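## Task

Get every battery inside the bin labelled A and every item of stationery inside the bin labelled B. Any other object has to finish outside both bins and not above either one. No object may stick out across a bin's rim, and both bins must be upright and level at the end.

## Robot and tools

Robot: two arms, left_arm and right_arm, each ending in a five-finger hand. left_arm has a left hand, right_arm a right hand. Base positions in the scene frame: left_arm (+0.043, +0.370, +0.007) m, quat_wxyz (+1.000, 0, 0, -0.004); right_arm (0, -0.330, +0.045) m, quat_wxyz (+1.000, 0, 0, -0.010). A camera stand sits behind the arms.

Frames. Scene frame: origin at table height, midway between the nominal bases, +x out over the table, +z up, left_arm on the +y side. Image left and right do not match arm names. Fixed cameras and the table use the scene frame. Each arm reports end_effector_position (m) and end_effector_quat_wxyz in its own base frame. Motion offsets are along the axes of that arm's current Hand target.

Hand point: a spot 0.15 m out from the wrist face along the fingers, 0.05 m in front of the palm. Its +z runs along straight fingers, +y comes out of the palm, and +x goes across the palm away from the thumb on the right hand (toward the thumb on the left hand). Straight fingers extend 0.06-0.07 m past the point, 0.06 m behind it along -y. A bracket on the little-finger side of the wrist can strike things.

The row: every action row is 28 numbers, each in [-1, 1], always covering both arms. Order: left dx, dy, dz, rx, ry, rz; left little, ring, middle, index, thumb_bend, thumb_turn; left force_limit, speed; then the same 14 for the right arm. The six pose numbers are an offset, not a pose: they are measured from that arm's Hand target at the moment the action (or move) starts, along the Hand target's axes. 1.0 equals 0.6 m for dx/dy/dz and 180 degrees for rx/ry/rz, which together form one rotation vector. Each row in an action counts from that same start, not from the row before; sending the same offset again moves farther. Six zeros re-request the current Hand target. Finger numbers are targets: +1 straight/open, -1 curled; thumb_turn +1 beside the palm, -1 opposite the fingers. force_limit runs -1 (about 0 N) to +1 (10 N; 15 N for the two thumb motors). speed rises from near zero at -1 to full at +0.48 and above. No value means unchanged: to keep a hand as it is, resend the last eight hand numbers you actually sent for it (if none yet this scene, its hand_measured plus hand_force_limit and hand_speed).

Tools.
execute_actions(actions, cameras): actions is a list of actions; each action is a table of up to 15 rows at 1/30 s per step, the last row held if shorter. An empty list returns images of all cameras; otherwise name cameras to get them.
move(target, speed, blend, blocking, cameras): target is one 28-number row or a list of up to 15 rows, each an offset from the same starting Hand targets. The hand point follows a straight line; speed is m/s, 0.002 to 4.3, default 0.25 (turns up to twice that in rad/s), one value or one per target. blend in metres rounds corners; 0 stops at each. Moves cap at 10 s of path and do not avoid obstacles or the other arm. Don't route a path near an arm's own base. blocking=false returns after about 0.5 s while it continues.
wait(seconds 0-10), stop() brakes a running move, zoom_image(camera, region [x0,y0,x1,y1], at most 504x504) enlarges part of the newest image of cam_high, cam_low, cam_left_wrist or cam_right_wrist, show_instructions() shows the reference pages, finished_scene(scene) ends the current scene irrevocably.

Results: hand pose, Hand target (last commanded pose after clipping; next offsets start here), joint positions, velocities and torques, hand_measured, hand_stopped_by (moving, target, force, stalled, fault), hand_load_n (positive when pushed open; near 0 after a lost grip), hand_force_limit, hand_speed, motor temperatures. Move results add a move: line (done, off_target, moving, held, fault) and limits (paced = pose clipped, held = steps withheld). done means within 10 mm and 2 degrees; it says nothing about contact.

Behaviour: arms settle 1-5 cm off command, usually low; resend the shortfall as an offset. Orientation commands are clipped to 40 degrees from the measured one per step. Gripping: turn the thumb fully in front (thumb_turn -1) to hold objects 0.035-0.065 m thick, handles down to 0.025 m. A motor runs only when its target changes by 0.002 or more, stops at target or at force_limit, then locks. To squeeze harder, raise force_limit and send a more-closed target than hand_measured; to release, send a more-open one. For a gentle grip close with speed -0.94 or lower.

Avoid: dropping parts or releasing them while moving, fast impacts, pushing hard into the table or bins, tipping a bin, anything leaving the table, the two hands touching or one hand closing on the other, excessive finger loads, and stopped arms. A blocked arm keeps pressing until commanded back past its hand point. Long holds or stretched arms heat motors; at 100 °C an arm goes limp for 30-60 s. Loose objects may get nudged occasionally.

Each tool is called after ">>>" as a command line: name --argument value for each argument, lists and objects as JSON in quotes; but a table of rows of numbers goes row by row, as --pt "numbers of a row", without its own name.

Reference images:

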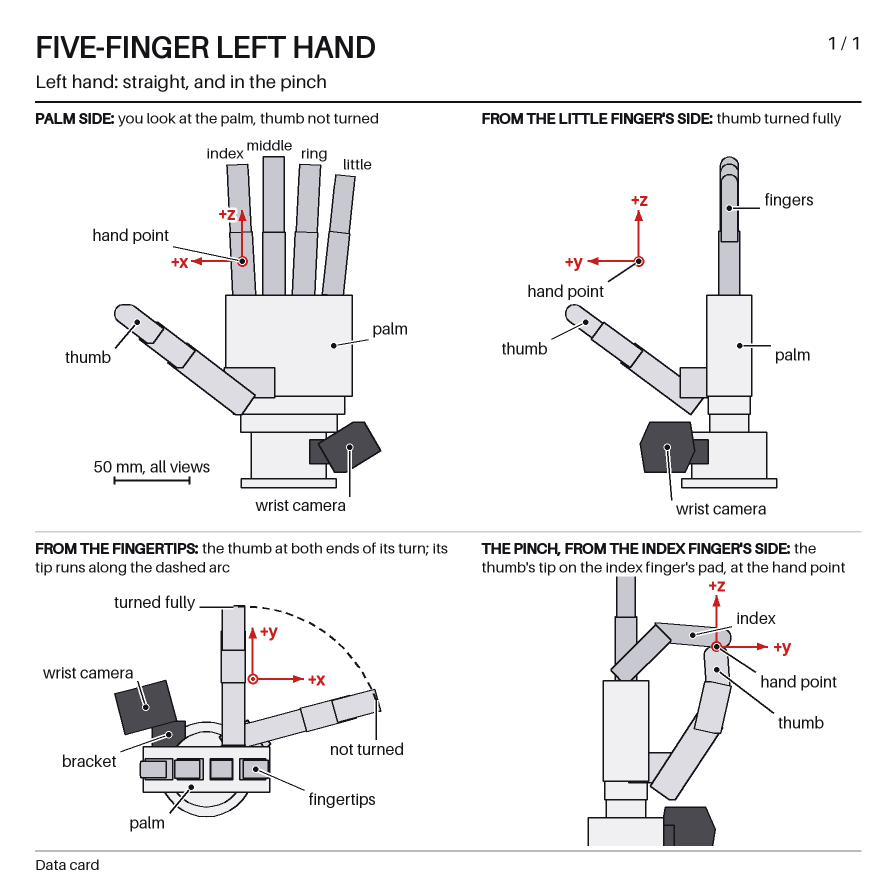

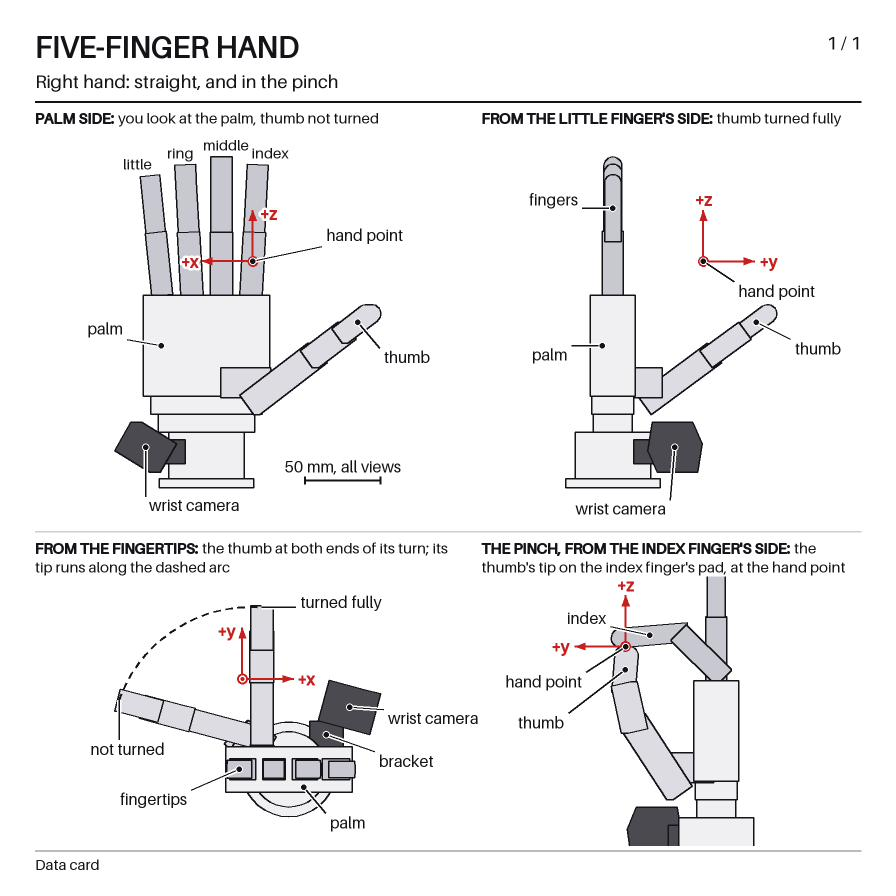

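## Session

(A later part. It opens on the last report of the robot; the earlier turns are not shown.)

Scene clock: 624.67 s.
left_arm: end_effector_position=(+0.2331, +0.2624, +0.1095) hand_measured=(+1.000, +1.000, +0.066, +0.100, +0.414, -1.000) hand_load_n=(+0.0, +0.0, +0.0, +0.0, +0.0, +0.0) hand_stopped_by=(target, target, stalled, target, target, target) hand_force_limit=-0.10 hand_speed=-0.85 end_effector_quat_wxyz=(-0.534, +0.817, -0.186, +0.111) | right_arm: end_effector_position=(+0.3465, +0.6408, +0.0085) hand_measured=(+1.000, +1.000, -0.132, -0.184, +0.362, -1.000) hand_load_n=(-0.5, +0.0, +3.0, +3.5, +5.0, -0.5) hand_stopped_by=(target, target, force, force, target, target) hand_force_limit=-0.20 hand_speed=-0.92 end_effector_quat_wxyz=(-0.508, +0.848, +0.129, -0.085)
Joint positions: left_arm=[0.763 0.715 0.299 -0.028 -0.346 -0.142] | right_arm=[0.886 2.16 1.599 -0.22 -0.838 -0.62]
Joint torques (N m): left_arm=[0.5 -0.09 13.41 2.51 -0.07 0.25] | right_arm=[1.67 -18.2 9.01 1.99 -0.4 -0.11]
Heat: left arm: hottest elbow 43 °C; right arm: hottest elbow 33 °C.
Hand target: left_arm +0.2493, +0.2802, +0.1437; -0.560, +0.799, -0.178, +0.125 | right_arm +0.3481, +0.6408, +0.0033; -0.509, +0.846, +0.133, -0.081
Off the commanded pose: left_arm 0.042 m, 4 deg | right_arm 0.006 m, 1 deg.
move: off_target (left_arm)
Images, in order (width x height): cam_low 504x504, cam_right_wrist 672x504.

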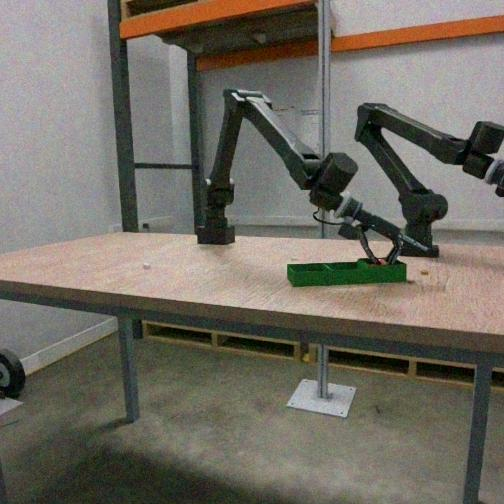

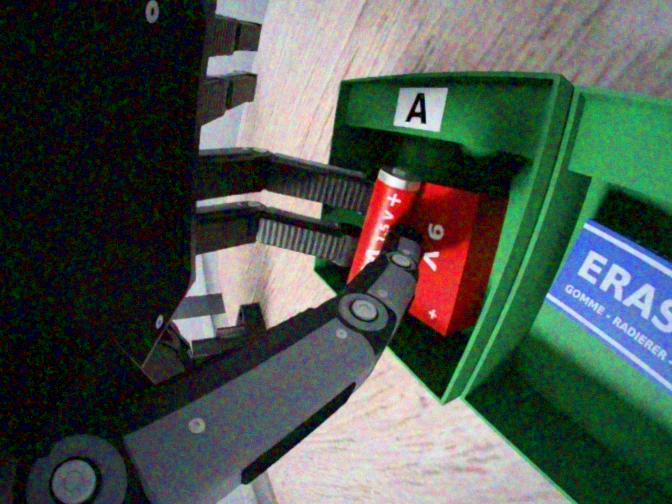

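>>> move --target '[0,0,0,0,0,0,1,1,0.1,0.1,0.42,-1,-0.1,-0.85,0,0,0,0,0,0,1,1,0.03,0.05,0.44,-1,-0.2,-0.85]' --speed 0.05 --cameras '["cam_right_wrist"]'

Scene clock: 648.40 s.
left_arm: end_effector_position=(+0.2331, +0.2624, +0.1095) hand_measured=(+1.000, +1.000, +0.066, +0.100, +0.414, -1.000) hand_load_n=(+0.0, +0.0, +0.0, +0.0, +0.0, +0.0) hand_stopped_by=(target, target, stalled, target, target, target) hand_force_limit=-0.10 hand_speed=-0.85 end_effector_quat_wxyz=(-0.534, +0.817, -0.186, +0.111) | right_arm: end_effector_position=(+0.3465, +0.6409, +0.0085) hand_measured=(+1.000, +1.000, +0.030, +0.050, +0.440, -1.000) hand_load_n=(+0.0, +0.0, +0.0, -0.5, +0.0, +0.0) hand_stopped_by=(target, target, target, target, target, target) hand_force_limit=-0.20 hand_speed=-0.85 end_effector_quat_wxyz=(-0.508, +0.848, +0.129, -0.084)
Joint positions: left_arm=[0.763 0.715 0.299 -0.028 -0.346 -0.142] | right_arm=[0.886 2.16 1.599 -0.219 -0.838 -0.62]
Joint torques (N m): left_arm=[0.38 -0.15 13.41 2.52 -0.08 0.25] | right_arm=[1.73 -18.2 8.98 1.96 -0.41 -0.11]
Motor temperatures (°C): left_arm=[26 24 44 23 25 23] | right_arm=[26 32 32 25 23 23]
Heat: left arm: hottest elbow 44 °C; right arm: hottest shoulder 32 °C.
Hand target: left_arm +0.2493, +0.2802, +0.1437; -0.560, +0.799, -0.178, +0.125 | right_arm +0.3481, +0.6408, +0.0033; -0.509, +0.846, +0.133, -0.081
Off the commanded pose: left_arm 0.042 m, 4 deg | right_arm 0.005 m, 1 deg.
move: off_target (left_arm)
Images, in order (width x height): cam_right_wrist 672x504.

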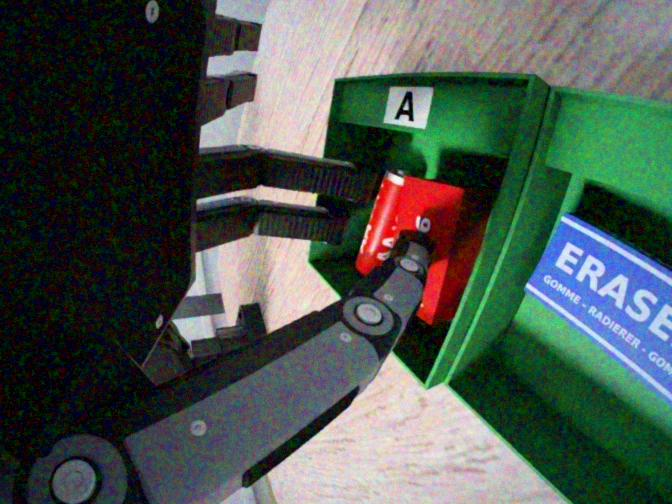

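>>> move --target '[0,0,0,0,0,0,1,1,0.1,0.1,0.42,-1,-0.1,-0.85,0.0145,-0.139,-0.058,0,0,0,1,1,0.03,0.05,0.44,-1,-0.2,-0.85]' --speed 0.06 --cameras '["cam_right_wrist","cam_high"]'

>>> zoom_image --camera "cam_high" --region '[110, 60, 250, 200]'

Scene clock: 652.87 s.
left_arm: end_effector_position=(+0.2331, +0.2624, +0.1095) hand_measured=(+1.000, +1.000, +0.066, +0.100, +0.414, -1.000) hand_load_n=(+0.0, +0.0, +0.0, +0.0, +0.0, +0.0) hand_stopped_by=(target, target, stalled, target, target, target) hand_force_limit=-0.10 hand_speed=-0.85 end_effector_quat_wxyz=(-0.534, +0.817, -0.186, +0.111) | right_arm: end_effector_position=(+0.3399, +0.6327, +0.0553) hand_measured=(+1.000, +1.000, +0.030, +0.050, +0.440, -1.000) hand_load_n=(+0.0, +0.0, +0.0, +0.0, +0.0, +0.0) hand_stopped_by=(target, target, target, target, target, target) hand_force_limit=-0.20 hand_speed=-0.85 end_effector_quat_wxyz=(-0.489, +0.858, +0.117, -0.104)
Joint positions: left_arm=[0.763 0.715 0.299 -0.028 -0.346 -0.142] | right_arm=[0.886 2.096 1.646 -0.393 -0.837 -0.62]
Joint torques (N m): left_arm=[0.44 -0.21 13.38 2.52 -0.08 0.25] | right_arm=[1.96 -20.07 14.9 0.94 -0.36 -0.07]
Heat: left arm: hottest elbow 44 °C; right arm: hottest shoulder 32 °C.
Hand target: left_arm +0.2493, +0.2802, +0.1437; -0.560, +0.799, -0.178, +0.125 | right_arm +0.3540, +0.6514, +0.0932; -0.509, +0.847, +0.133, -0.081
Off the commanded pose: left_arm 0.042 m, 4 deg | right_arm 0.045 m, 4 deg.
move: off_target (left_arm, right_arm)
Images, in order (width x height): cam_high 504x504, cam_right_wrist 672x504.

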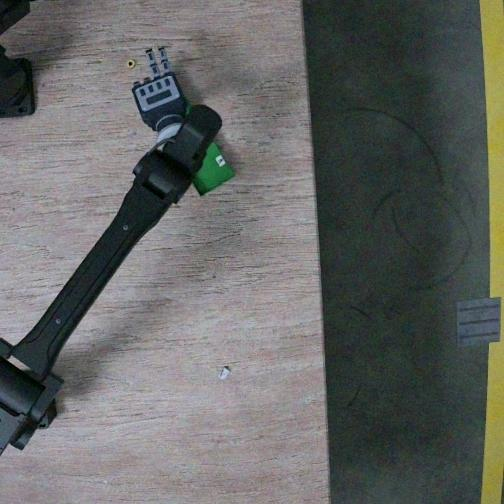

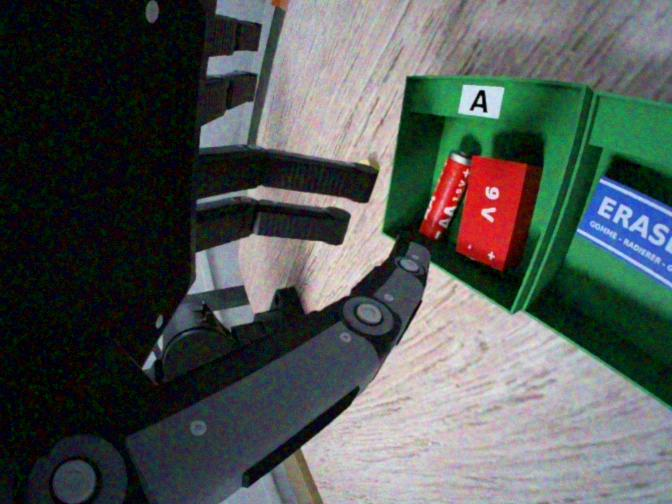

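Scaled by 3.600 from the camera's 504x504 image, which has a finer 720x720 frame.

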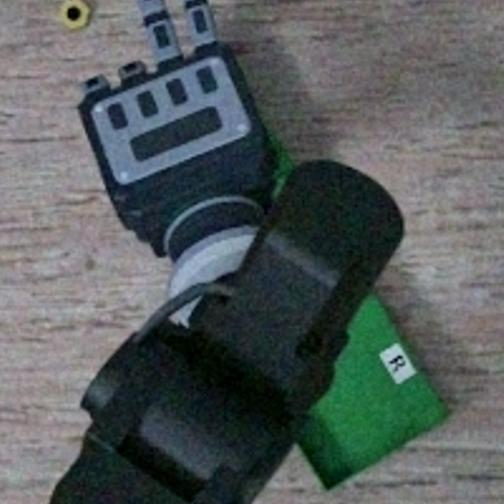

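>>> move --pt "0 0 0 0 0 0 1 1 0.1 0.1 0.42 -1 -0.1 -0.85 0 -0.1325 -0.0704 0 0 0 1 1 0.03 0.05 0.44 -1 -0.2 -0.85" --pt "0 0 0 0 0 0 1 1 0.1 0.1 0.42 -1 -0.1 -0.85 0.0507 0.1638 -0.628 0 0.363 0.1928 1 1 0.3 0.3 0.36 -1 -0.2 0.2" --pt "0 0 0 0 0 0 1 1 0.1 0.1 0.42 -1 -0.1 -0.85 -0.12 0.435 -0.914 0 0.726 0.3856 1 1 0.3 0.3 0.36 -1 -0.2 0.2" --speed 0.27 --blend '[0.03,0.05,0]' --cameras '["cam_right_wrist","cam_high"]'

>>> zoom_image --camera "cam_high" --region '[110, 60, 250, 200]'

>>> zoom_image --camera "cam_right_wrist" --region '[300, 50, 672, 350]'

Scene clock: 671.53 s.
left_arm: end_effector_position=(+0.2331, +0.2624, +0.1095) hand_measured=(+1.000, +1.000, +0.066, +0.100, +0.414, -1.000) hand_load_n=(+0.0, +0.0, +0.0, +0.0, +0.0, +0.0) hand_stopped_by=(target, target, stalled, target, target, target) hand_force_limit=-0.10 hand_speed=-0.85 end_effector_quat_wxyz=(-0.534, +0.817, -0.186, +0.111) | right_arm: end_effector_position=(+0.4679, +0.0543, +0.1176) hand_measured=(+1.000, +1.000, +0.300, +0.300, +0.360, -1.000) hand_load_n=(+0.0, +0.0, +0.0, +0.0, +0.0, +0.0) hand_stopped_by=(target, target, target, target, target, target) hand_force_limit=-0.20 hand_speed=0.20 end_effector_quat_wxyz=(+0.217, -0.370, +0.773, -0.466)
Joint positions: left_arm=[0.763 0.715 0.299 -0.028 -0.346 -0.142] | right_arm=[0.347 1.288 0.746 -0.266 0.862 0.66]
Joint torques (N m): left_arm=[0.38 -0.09 13.39 2.51 -0.07 0.25] | right_arm=[1.2 -6.07 10.33 0.92 0.69 0.09]
Heat: left arm: hottest elbow 45 °C; right arm: hottest elbow 32 °C.
Hand target: left_arm +0.2493, +0.2802, +0.1437; -0.560, +0.799, -0.178, +0.125 | right_arm +0.4718, +0.0518, +0.1196; +0.217, -0.362, +0.777, -0.467
Off the commanded pose: left_arm 0.042 m, 4 deg | right_arm 0.005 m, 1 deg.
move: off_target (left_arm); blend cut to 0 m at target 2
Images, in order (width x height): cam_high 504x504, cam_right_wrist 672x504.

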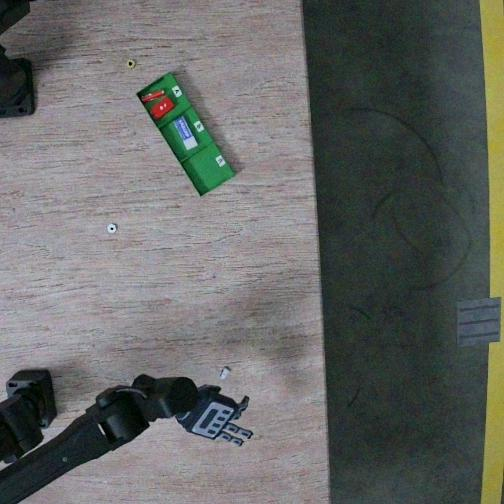

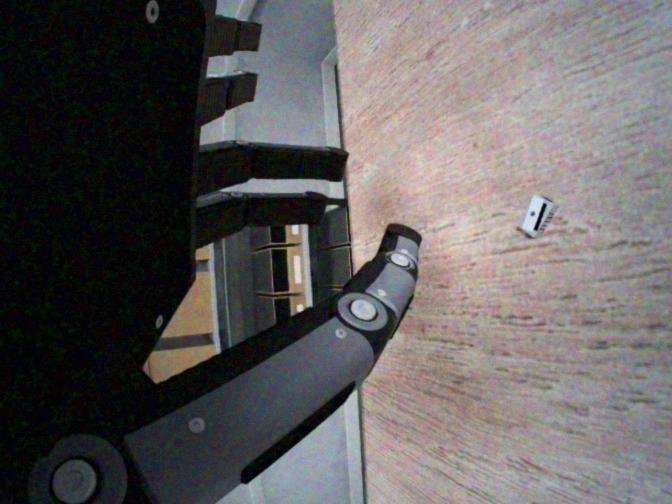

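Scaled by 3.600 from the camera's 504x504 image, which has a finer 720x720 frame.

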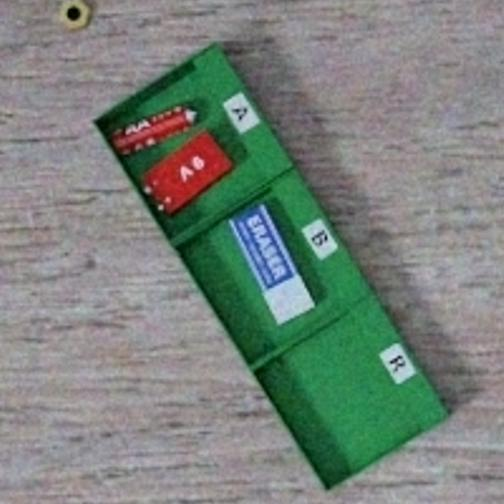

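Scaled by 1.355 from the camera's 672x504 image, which has a finer 960x720 frame.

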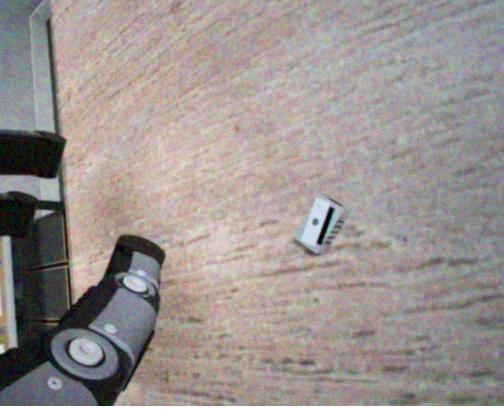

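>>> move --target '[0,0,0,0,0,0,1,1,0.1,0.1,0.42,-1,-0.1,-0.85,0.0082,0.1537,0.0715,0,0,0,1,1,0.3,0.3,0.36,-1,-0.2,0.2]' --speed 0.1 --cameras '["cam_right_wrist"]'

>>> zoom_image --camera "cam_right_wrist" --region '[350, 150, 600, 338]'

Scene clock: 690.87 s.
left_arm: end_effector_position=(+0.2331, +0.2624, +0.1095) hand_measured=(+1.000, +1.000, +0.066, +0.100, +0.414, -1.000) hand_load_n=(+0.0, +0.0, -0.5, +0.0, +0.0, +0.0) hand_stopped_by=(target, target, stalled, target, target, target) hand_force_limit=-0.10 hand_speed=-0.85 end_effector_quat_wxyz=(-0.534, +0.817, -0.186, +0.111) | right_arm: end_effector_position=(+0.4627, +0.0519, +0.0175) hand_measured=(+1.000, +1.000, +0.300, +0.300, +0.360, -1.000) hand_load_n=(+0.0, +0.0, +0.0, +0.0, +0.0, +0.0) hand_stopped_by=(target, target, target, target, target, target) hand_force_limit=-0.20 hand_speed=0.20 end_effector_quat_wxyz=(+0.211, -0.370, +0.775, -0.466)
Joint positions: left_arm=[0.763 0.715 0.299 -0.028 -0.346 -0.142] | right_arm=[0.347 1.502 0.619 0.057 0.866 0.669]
Joint torques (N m): left_arm=[0.44 -0.15 13.38 2.52 -0.07 0.25] | right_arm=[1.67 -7.41 6.99 1.89 0.71 0.08]
Heat: left arm: hottest elbow 45 °C; right arm: hottest elbow 32 °C.
Hand target: left_arm +0.2493, +0.2802, +0.1437; -0.560, +0.799, -0.178, +0.125 | right_arm +0.4643, +0.0515, +0.0180; +0.217, -0.362, +0.777, -0.467
Off the commanded pose: left_arm 0.042 m, 4 deg | right_arm 0.002 m, 1 deg.
move: off_target (left_arm)
Images, in order (width x height): cam_right_wrist 672x504.

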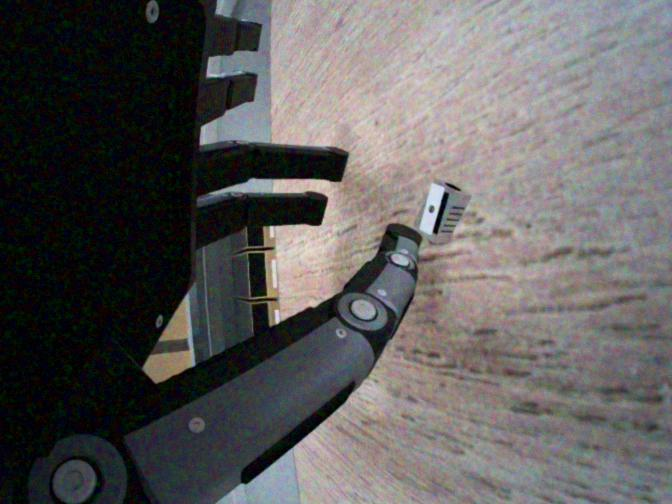

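Scaled by 2.016 from the camera's 672x504 image, which has a finer 960x720 frame.

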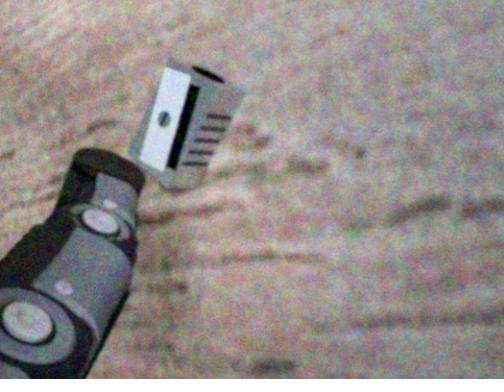

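>>> move --target '[0,0,0,0,0,0,1,1,0.1,0.1,0.42,-1,-0.1,-0.85,0.0067,0.0602,0.0376,0,0,0,1,1,0.3,0.3,0.36,-1,-0.2,0.2]' --speed 0.05 --cameras '["cam_right_wrist"]'

>>> zoom_image --camera "cam_right_wrist" --region '[300, 130, 500, 280]'

Scene clock: 704.77 s.
left_arm: end_effector_position=(+0.2331, +0.2624, +0.1095) hand_measured=(+1.000, +1.000, +0.066, +0.100, +0.414, -1.000) hand_load_n=(+0.0, +0.0, +0.0, +0.0, +0.0, +0.0) hand_stopped_by=(target, target, stalled, target, target, target) hand_force_limit=-0.10 hand_speed=-0.85 end_effector_quat_wxyz=(-0.534, +0.817, -0.186, +0.111) | right_arm: end_effector_position=(+0.4644, +0.0516, -0.0218) hand_measured=(+1.000, +1.000, +0.300, +0.300, +0.360, -1.000) hand_load_n=(+0.0, +0.0, +0.0, +0.0, +0.0, +0.0) hand_stopped_by=(target, target, target, target, target, target) hand_force_limit=-0.20 hand_speed=0.20 end_effector_quat_wxyz=(+0.218, -0.366, +0.776, -0.466)
Joint positions: left_arm=[0.763 0.715 0.299 -0.028 -0.346 -0.142] | right_arm=[0.344 1.624 0.588 0.228 0.863 0.669]
Joint torques (N m): left_arm=[0.44 -0.09 13.41 2.51 -0.07 0.25] | right_arm=[1.08 -7.71 5.65 1.91 0.46 -0.05]
Heat: left arm: hottest elbow 45 °C; right arm: hottest elbow 31 °C.
Hand target: left_arm +0.2493, +0.2802, +0.1437; -0.560, +0.799, -0.178, +0.125 | right_arm +0.4640, +0.0466, -0.0245; +0.217, -0.362, +0.777, -0.467
Off the commanded pose: left_arm 0.042 m, 4 deg | right_arm 0.006 m, 0 deg.
move: off_target (left_arm)
Images, in order (width x height): cam_right_wrist 672x504.

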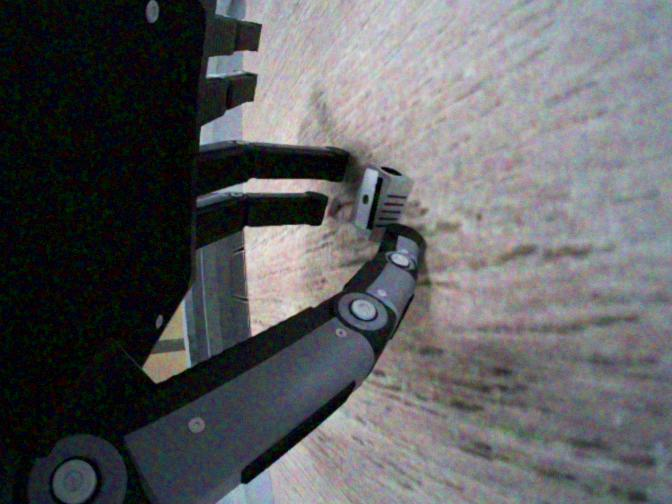

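Scaled by 2.520 from the camera's 672x504 image, which has a finer 960x720 frame.

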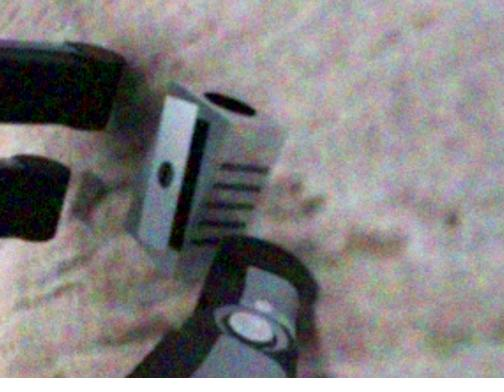

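>>> move --target '[0,0,0,0,0,0,1,1,0.1,0.1,0.42,-1,-0.1,-0.85,0.004,-0.0457,-0.0205,0,0,0,1,1,0.3,0.3,0.36,-1,-0.2,0.2]' --speed 0.1

Scene clock: 711.63 s.
left_arm: end_effector_position=(+0.2331, +0.2624, +0.1095) hand_measured=(+1.000, +1.000, +0.066, +0.100, +0.414, -1.000) hand_load_n=(+0.0, +0.0, +0.0, +0.0, +0.0, +0.0) hand_stopped_by=(target, target, stalled, target, target, target) hand_force_limit=-0.10 hand_speed=-0.85 end_effector_quat_wxyz=(-0.534, +0.817, -0.186, +0.111) | right_arm: end_effector_position=(+0.4609, +0.0470, +0.0010) hand_measured=(+1.000, +1.000, +0.300, +0.300, +0.360, -1.000) hand_load_n=(+0.0, +0.0, +0.0, +0.0, +0.0, +0.0) hand_stopped_by=(target, target, target, target, target, target) hand_force_limit=-0.20 hand_speed=0.20 end_effector_quat_wxyz=(+0.218, -0.363, +0.778, -0.465)
Joint positions: left_arm=[0.763 0.715 0.299 -0.028 -0.346 -0.142] | right_arm=[0.335 1.542 0.588 0.147 0.857 0.669]
Joint torques (N m): left_arm=[0.38 -0.15 13.39 2.52 -0.07 0.25] | right_arm=[1.03 -8.41 7.41 0.95 0.46 -0.14]
Heat: left arm: hottest elbow 45 °C; right arm: hottest elbow 30 °C.
Hand target: left_arm +0.2493, +0.2802, +0.1437; -0.560, +0.799, -0.178, +0.125 | right_arm +0.4640, +0.0434, +0.0056; +0.217, -0.362, +0.777, -0.467
Off the commanded pose: left_arm 0.042 m, 4 deg | right_arm 0.007 m, 0 deg.
move: off_target (left_arm)

>>> move --target '[0,0,0,0,0,0,1,1,0.1,0.1,0.42,-1,-0.1,-0.85,0.0016,0.0465,0.0225,0,0,0,1,1,0.3,0.3,0.36,-1,-0.2,0.2]' --speed 0.05 --cameras '["cam_right_wrist"]'

>>> zoom_image --camera "cam_right_wrist" --region '[300, 130, 500, 280]'

Scene clock: 716.13 s.
left_arm: end_effector_position=(+0.2331, +0.2624, +0.1095) hand_measured=(+1.000, +1.000, +0.066, +0.100, +0.414, -1.000) hand_load_n=(+0.0, +0.0, +0.0, +0.0, +0.0, +0.0) hand_stopped_by=(target, target, stalled, target, target, target) hand_force_limit=-0.10 hand_speed=-0.85 end_effector_quat_wxyz=(-0.534, +0.817, -0.186, +0.111) | right_arm: end_effector_position=(+0.4634, +0.0479, -0.0227) hand_measured=(+1.000, +1.000, +0.300, +0.300, +0.360, -1.000) hand_load_n=(+0.0, +0.0, +0.0, +0.0, +0.0, +0.0) hand_stopped_by=(target, target, target, target, target, target) hand_force_limit=-0.20 hand_speed=0.20 end_effector_quat_wxyz=(+0.219, -0.362, +0.777, -0.465)
Joint positions: left_arm=[0.763 0.715 0.299 -0.028 -0.346 -0.142] | right_arm=[0.335 1.623 0.579 0.241 0.857 0.669]
Joint torques (N m): left_arm=[0.5 -0.21 13.41 2.51 -0.07 0.26] | right_arm=[1.14 -7.71 5.63 1.91 0.49 -0.13]
Heat: left arm: hottest elbow 45 °C; right arm: hottest elbow 30 °C.
Hand target: left_arm +0.2493, +0.2802, +0.1437; -0.560, +0.799, -0.178, +0.125 | right_arm +0.4625, +0.0434, -0.0255; +0.217, -0.362, +0.777, -0.467
Off the commanded pose: left_arm 0.042 m, 4 deg | right_arm 0.005 m, 0 deg.
move: off_target (left_arm)
Images, in order (width x height): cam_right_wrist 672x504.

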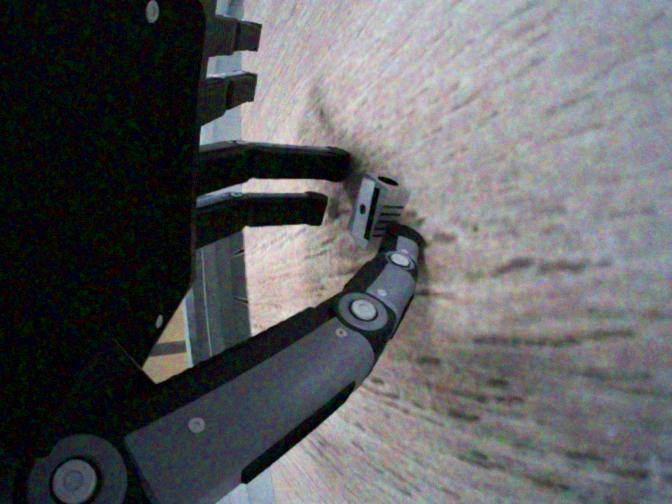

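Scaled by 2.520 from the camera's 672x504 image, which has a finer 960x720 frame.

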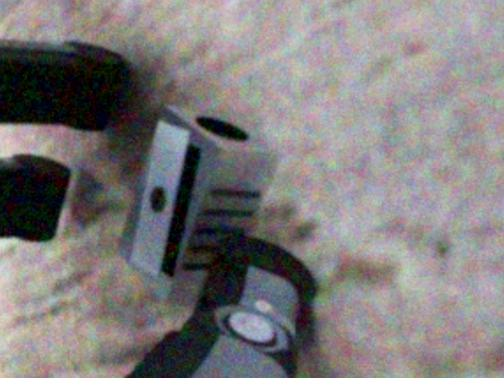

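>>> move --target '[0,0,0,0,0,0,1,1,0.1,0.1,0.42,-1,-0.1,-0.85,0,0,0,0,0,0,1,1,-0.4,-0.4,0.36,-1,-0.2,-0.92]' --speed 0.05 --cameras '["cam_right_wrist"]'

>>> zoom_image --camera "cam_right_wrist" --region '[300, 130, 500, 280]'

Scene clock: 730.73 s.
left_arm: end_effector_position=(+0.2331, +0.2624, +0.1095) hand_measured=(+1.000, +1.000, +0.066, +0.100, +0.414, -1.000) hand_load_n=(-0.5, +0.0, +0.0, +0.0, +0.0, +0.0) hand_stopped_by=(target, target, stalled, target, target, target) hand_force_limit=-0.10 hand_speed=-0.85 end_effector_quat_wxyz=(-0.534, +0.817, -0.186, +0.111) | right_arm: end_effector_position=(+0.4647, +0.0483, -0.0217) hand_measured=(+1.000, +1.000, -0.124, -0.178, +0.362, -1.000) hand_load_n=(+0.0, +0.0, +5.0, +4.5, +5.5, +0.0) hand_stopped_by=(target, target, force, force, target, target) hand_force_limit=-0.20 hand_speed=-0.92 end_effector_quat_wxyz=(+0.222, -0.360, +0.777, -0.465)
Joint positions: left_arm=[0.763 0.715 0.299 -0.028 -0.346 -0.142] | right_arm=[0.335 1.623 0.579 0.247 0.857 0.669]
Joint torques (N m): left_arm=[0.44 -0.15 13.41 2.5 -0.08 0.25] | right_arm=[1.2 -7.71 5.65 1.59 0.49 -0.13]
Heat: left arm: hottest elbow 45 °C; right arm: hottest shoulder 29 °C.
Hand target: left_arm +0.2493, +0.2802, +0.1437; -0.560, +0.799, -0.178, +0.125 | right_arm +0.4624, +0.0434, -0.0255; +0.217, -0.362, +0.777, -0.467
Off the commanded pose: left_arm 0.042 m, 4 deg | right_arm 0.007 m, 1 deg.
move: off_target (left_arm)
Images, in order (width x height): cam_right_wrist 672x504.

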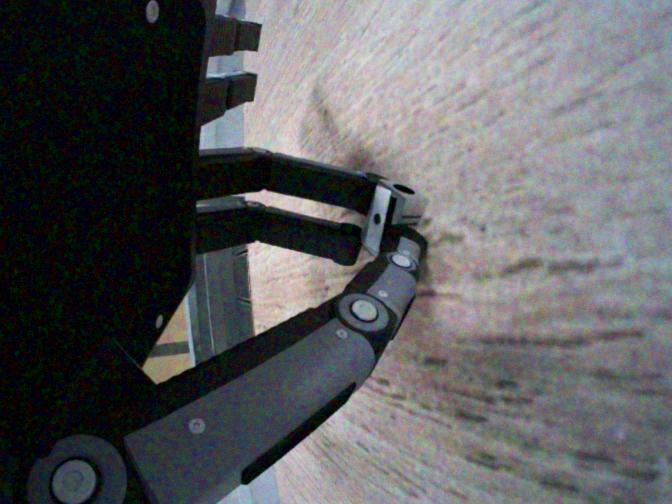

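Scaled by 2.520 from the camera's 672x504 image, which has a finer 960x720 frame.

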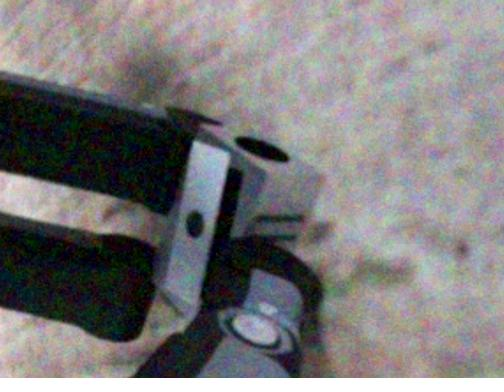

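>>> move --target '[0,0,0,0,0,0,1,1,0.1,0.1,0.42,-1,-0.1,-0.85,0,-0.103,-0.0547,0,0,0,1,1,-0.4,-0.4,0.36,-1,-0.2,-0.92]' --speed 0.05 --cameras '["cam_right_wrist","cam_low"]'

>>> zoom_image --camera "cam_right_wrist" --region '[300, 130, 500, 280]'

Scene clock: 734.77 s.
left_arm: end_effector_position=(+0.2331, +0.2624, +0.1095) hand_measured=(+1.000, +1.000, +0.066, +0.100, +0.414, -1.000) hand_load_n=(+0.0, +0.0, +0.0, +0.0, +0.0, +0.0) hand_stopped_by=(target, target, stalled, target, target, target) hand_force_limit=-0.10 hand_speed=-0.85 end_effector_quat_wxyz=(-0.534, +0.817, -0.186, +0.111) | right_arm: end_effector_position=(+0.4418, +0.0404, +0.0236) hand_measured=(+1.000, +1.000, -0.124, -0.178, +0.362, -1.000) hand_load_n=(+0.0, +0.0, +4.5, +4.5, +6.5, +0.5) hand_stopped_by=(target, target, force, force, target, target) hand_force_limit=-0.20 hand_speed=-0.92 end_effector_quat_wxyz=(+0.200, -0.373, +0.779, -0.463)
Joint positions: left_arm=[0.763 0.715 0.299 -0.028 -0.346 -0.142] | right_arm=[0.335 1.429 0.579 0.002 0.857 0.669]
Joint torques (N m): left_arm=[0.44 -0.21 13.41 2.51 -0.07 0.25] | right_arm=[1.26 -7.65 11.3 0.92 0.53 -0.14]
Heat: left arm: hottest elbow 46 °C; right arm: hottest shoulder 29 °C.
Hand target: left_arm +0.2493, +0.2802, +0.1437; -0.560, +0.799, -0.178, +0.125 | right_arm +0.4626, +0.0435, +0.0445; +0.217, -0.362, +0.777, -0.467
Off the commanded pose: left_arm 0.042 m, 4 deg | right_arm 0.030 m, 2 deg.
move: off_target (left_arm, right_arm)
Images, in order (width x height): cam_low 504x504, cam_right_wrist 672x504.

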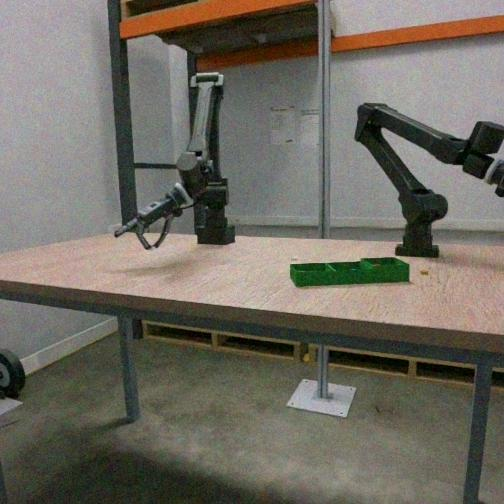

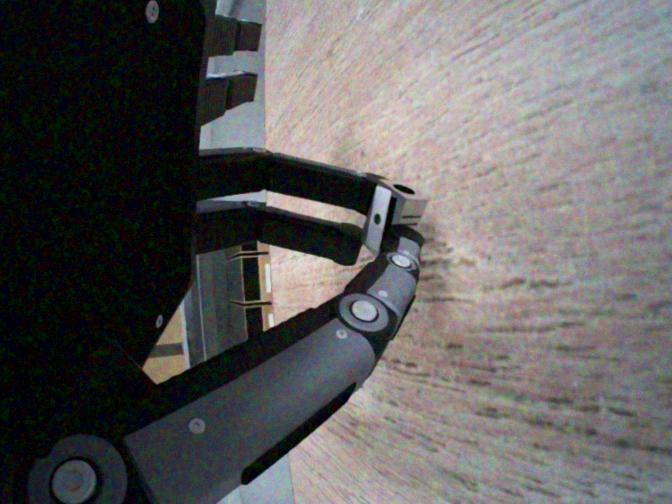

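Scaled by 2.520 from the camera's 672x504 image, which has a finer 960x720 frame.

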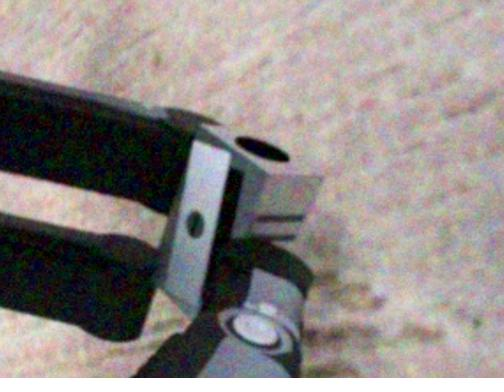

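>>> move --pt "0 0 0 0 0 0 1 1 0.1 0.1 0.42 -1 -0.1 -0.85 0 -0.1104 -0.0586 0 0 0 1 1 -0.4 -0.4 0.36 -1 -0.2 -0.92" --pt "0 0 0 0 0 0 1 1 0.1 0.1 0.42 -1 -0.1 -0.85 -0.6292 0.205 -0.6187 0 -0.3503 -0.186 1 1 -0.4 -0.4 0.36 -1 -0.2 -0.92" --speed '[0.06,0.16]' --blend '[0.02,0]' --cameras '["cam_right_wrist","cam_low","cam_high"]'

>>> zoom_image --camera "cam_low" --region '[270, 200, 430, 300]'

Scene clock: 764.40 s.
left_arm: end_effector_position=(+0.2331, +0.2624, +0.1095) hand_measured=(+1.000, +1.000, +0.066, +0.100, +0.414, -1.000) hand_load_n=(+0.0, +0.0, +0.5, +0.0, +0.5, +0.0) hand_stopped_by=(target, target, stalled, target, target, target) hand_force_limit=-0.10 hand_speed=-0.85 end_effector_quat_wxyz=(-0.534, +0.817, -0.186, +0.111) | right_arm: end_effector_position=(+0.3995, +0.5552, +0.0828) hand_measured=(+1.000, +1.000, -0.124, -0.178, +0.362, -1.000) hand_load_n=(+0.0, +0.0, +4.5, +4.5, +7.0, +0.5) hand_stopped_by=(target, target, force, force, target, target) hand_force_limit=-0.20 hand_speed=-0.92 end_effector_quat_wxyz=(-0.422, +0.758, -0.429, +0.250)
Joint positions: left_arm=[0.763 0.715 0.299 -0.028 -0.346 -0.142] | right_arm=[1 1.785 1.207 -0.021 0.404 0.244]
Joint torques (N m): left_arm=[0.5 -0.15 13.39 2.52 -0.07 0.26] | right_arm=[2.37 -13.57 14.72 2.07 0.18 -0.16]
Heat: left arm: hottest elbow 46 °C; right arm: hottest elbow 31 °C.
Hand target: left_arm +0.2493, +0.2802, +0.1437; -0.560, +0.799, -0.178, +0.125 | right_arm +0.4109, +0.5805, +0.1103; -0.449, +0.747, -0.421, +0.252
Off the commanded pose: left_arm 0.042 m, 4 deg | right_arm 0.039 m, 3 deg.
move: off_target (left_arm, right_arm)
Images, in order (width x height): cam_high 504x504, cam_low 504x504, cam_right_wrist 672x504.

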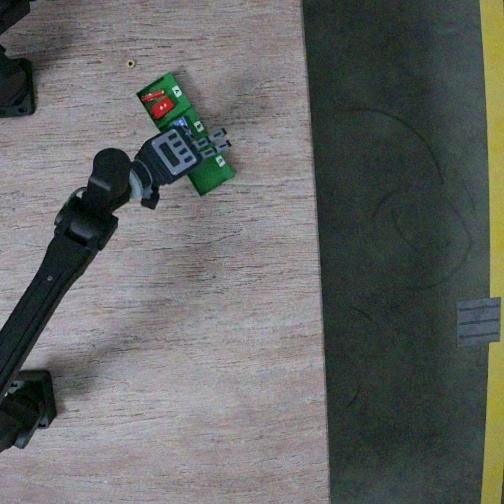

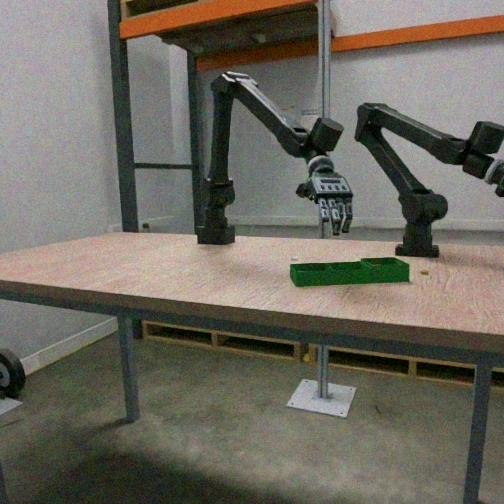

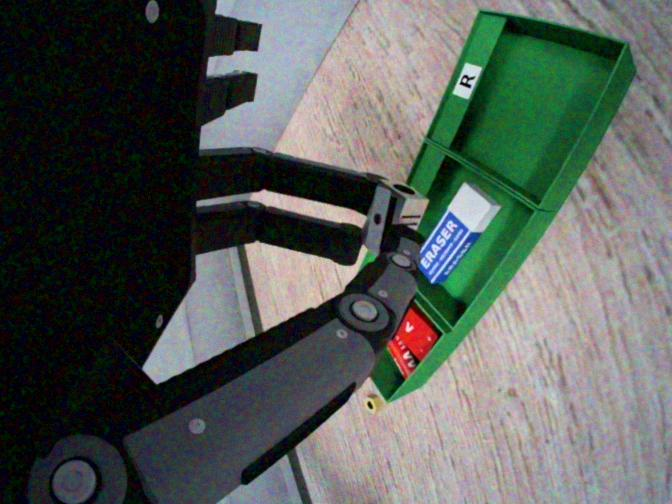

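Scaled by 3.150 from the camera's 504x504 image, which has a finer 720x720 frame.

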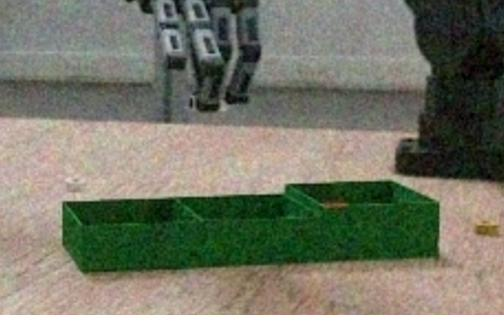

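>>> move --target '[0,0,0,0,0,0,1,1,0.1,0.1,0.42,-1,-0.1,-0.85,-0.0083,0.0944,0.0365,0,0,0,1,1,-0.4,-0.4,0.36,-1,-0.2,-0.92]' --speed 0.08 --cameras '["cam_right_wrist","cam_low"]'

>>> zoom_image --camera "cam_low" --region '[270, 200, 430, 300]'

Scene clock: 787.60 s.
left_arm: end_effector_position=(+0.2331, +0.2624, +0.1095) hand_measured=(+1.000, +1.000, +0.066, +0.100, +0.414, -1.000) hand_load_n=(+0.0, +0.0, +0.0, +0.0, +0.0, +0.0) hand_stopped_by=(target, target, stalled, target, target, target) hand_force_limit=-0.10 hand_speed=-0.85 end_effector_quat_wxyz=(-0.534, +0.817, -0.186, +0.111) | right_arm: end_effector_position=(+0.4056, +0.5758, +0.0514) hand_measured=(+1.000, +1.000, -0.124, -0.178, +0.362, -1.000) hand_load_n=(+0.0, -0.5, +4.5, +4.0, +6.5, +0.0) hand_stopped_by=(target, target, force, force, target, target) hand_force_limit=-0.20 hand_speed=-0.92 end_effector_quat_wxyz=(-0.444, +0.747, -0.426, +0.251)
Joint positions: left_arm=[0.763 0.715 0.299 -0.028 -0.346 -0.142] | right_arm=[1.01 1.873 1.207 0.117 0.41 0.243]
Joint torques (N m): left_arm=[0.5 -0.21 13.38 2.51 -0.08 0.25] | right_arm=[2.67 -14.51 9.09 2.4 0.38 -0.09]
Heat: left arm: hottest elbow 46 °C; right arm: hottest elbow 35 °C.
Hand target: left_arm +0.2493, +0.2802, +0.1437; -0.560, +0.799, -0.178, +0.125 | right_arm +0.4020, +0.5810, +0.0498; -0.449, +0.747, -0.421, +0.252
Off the commanded pose: left_arm 0.042 m, 4 deg | right_arm 0.007 m, 1 deg.
move: off_target (left_arm)
Images, in order (width x height): cam_low 504x504, cam_right_wrist 672x504.

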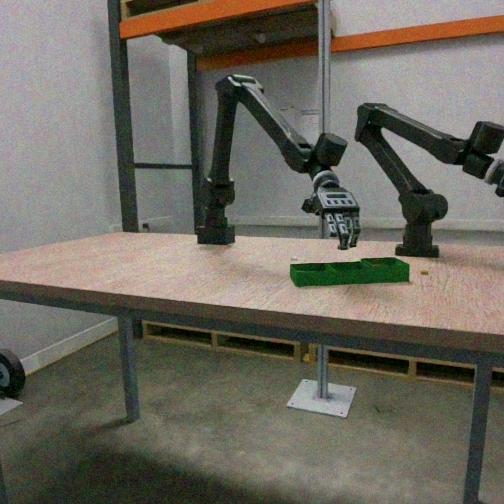

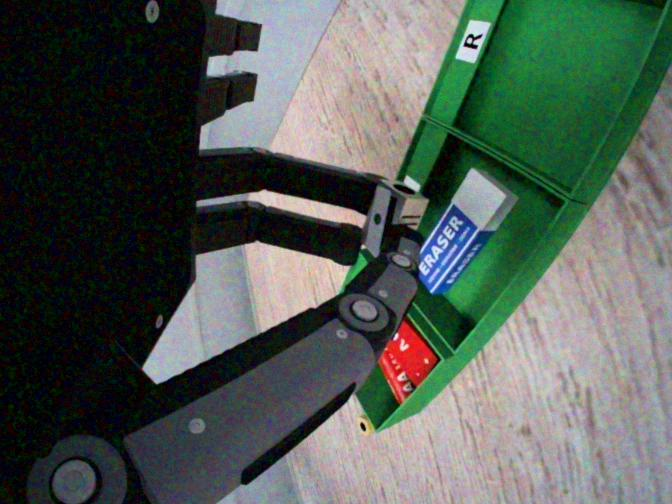

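Scaled by 3.150 from the camera's 504x504 image, which has a finer 720x720 frame.

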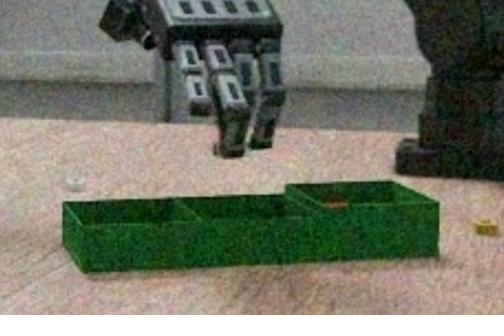

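>>> move --target '[0,0,0,0,0,0,1,1,0.1,0.1,0.42,-1,-0.1,-0.85,-0.0017,0.0747,0.0365,0,0,0,1,1,-0.4,-0.4,0.36,-1,-0.2,-0.92]' --speed 0.05 --cameras '["cam_right_wrist","cam_low"]'

>>> zoom_image --camera "cam_low" --region '[270, 200, 430, 300]'

Scene clock: 805.03 s.
left_arm: end_effector_position=(+0.2331, +0.2624, +0.1095) hand_measured=(+1.000, +1.000, +0.066, +0.100, +0.414, -1.000) hand_load_n=(+0.0, +0.0, +0.0, +0.0, +0.0, +0.0) hand_stopped_by=(target, target, stalled, target, target, target) hand_force_limit=-0.10 hand_speed=-0.85 end_effector_quat_wxyz=(-0.534, +0.817, -0.186, +0.111) | right_arm: end_effector_position=(+0.4056, +0.5774, +0.0041) hand_measured=(+1.000, +1.000, -0.124, -0.178, +0.362, -1.000) hand_load_n=(+0.0, +0.0, +5.0, +4.5, +6.5, +0.5) hand_stopped_by=(target, target, force, force, target, target) hand_force_limit=-0.20 hand_speed=-0.92 end_effector_quat_wxyz=(-0.446, +0.746, -0.426, +0.252)
Joint positions: left_arm=[0.763 0.715 0.299 -0.028 -0.346 -0.142] | right_arm=[1.012 1.959 1.182 0.232 0.413 0.243]
Joint torques (N m): left_arm=[0.44 -0.21 13.41 2.52 -0.07 0.25] | right_arm=[2.78 -14.74 8.02 2.37 0.38 -0.08]
Heat: left arm: hottest elbow 46 °C; right arm: hottest elbow 33 °C.
Hand target: left_arm +0.2493, +0.2802, +0.1437; -0.560, +0.799, -0.178, +0.125 | right_arm +0.4000, +0.5811, +0.0002; -0.449, +0.747, -0.421, +0.252
Off the commanded pose: left_arm 0.042 m, 4 deg | right_arm 0.008 m, 1 deg.
move: off_target (left_arm)
Images, in order (width x height): cam_low 504x504, cam_right_wrist 672x504.

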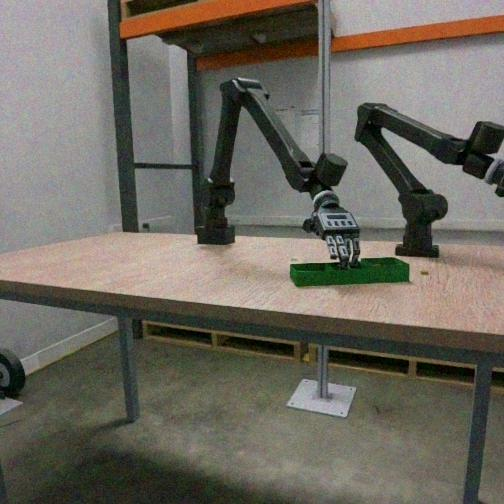

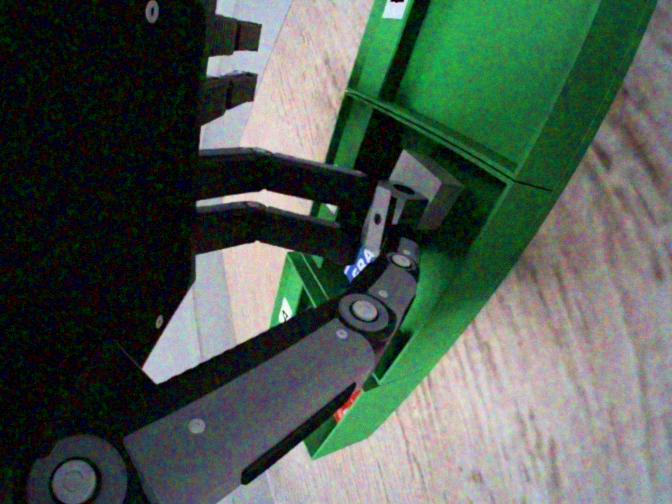

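Scaled by 3.150 from the camera's 504x504 image, which has a finer 720x720 frame.

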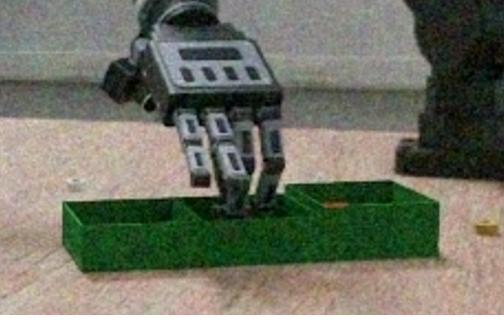

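>>> move --target '[0,0,0,0,0,0,1,1,0.1,0.1,0.42,-1,-0.1,-0.85,0,0.006,0.003,0,0,0,1,1,-0.4,-0.4,0.36,-1,-0.2,-0.92]' --speed 0.02 --cameras '["cam_right_wrist"]'

>>> zoom_image --camera "cam_right_wrist" --region '[320, 120, 520, 270]'

Scene clock: 808.50 s.
left_arm: end_effector_position=(+0.2331, +0.2624, +0.1095) hand_measured=(+1.000, +1.000, +0.066, +0.100, +0.414, -1.000) hand_load_n=(+0.0, +0.0, -0.5, +0.0, +0.0, +0.0) hand_stopped_by=(target, target, stalled, target, target, target) hand_force_limit=-0.10 hand_speed=-0.85 end_effector_quat_wxyz=(-0.534, +0.817, -0.186, +0.111) | right_arm: end_effector_position=(+0.4064, +0.5784, +0.0035) hand_measured=(+1.000, +1.000, -0.124, -0.178, +0.362, -1.000) hand_load_n=(+0.0, +0.0, +4.5, +4.5, +6.5, +0.0) hand_stopped_by=(target, target, force, force, target, target) hand_force_limit=-0.20 hand_speed=-0.92 end_effector_quat_wxyz=(-0.449, +0.744, -0.426, +0.252)
Joint positions: left_arm=[0.763 0.715 0.299 -0.028 -0.346 -0.142] | right_arm=[1.012 1.962 1.182 0.242 0.413 0.243]
Joint torques (N m): left_arm=[0.56 -0.15 13.41 2.51 -0.07 0.25] | right_arm=[2.78 -14.51 7.87 2.33 0.38 -0.08]
Heat: left arm: hottest elbow 46 °C; right arm: hottest elbow 32 °C.
Hand target: left_arm +0.2493, +0.2802, +0.1437; -0.560, +0.799, -0.178, +0.125 | right_arm +0.3999, +0.5810, -0.0039; -0.449, +0.747, -0.421, +0.252
Off the commanded pose: left_arm 0.042 m, 4 deg | right_arm 0.010 m, 1 deg.
move: off_target (left_arm)
Images, in order (width x height): cam_right_wrist 672x504.

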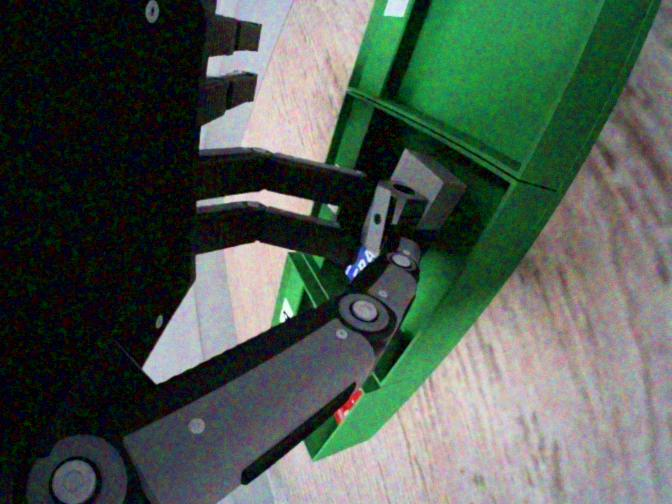

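Scaled by 2.520 from the camera's 672x504 image, which has a finer 960x720 frame.

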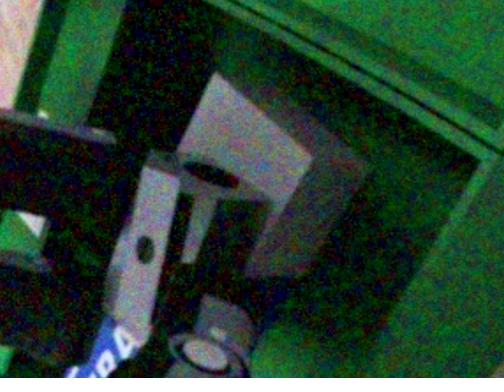

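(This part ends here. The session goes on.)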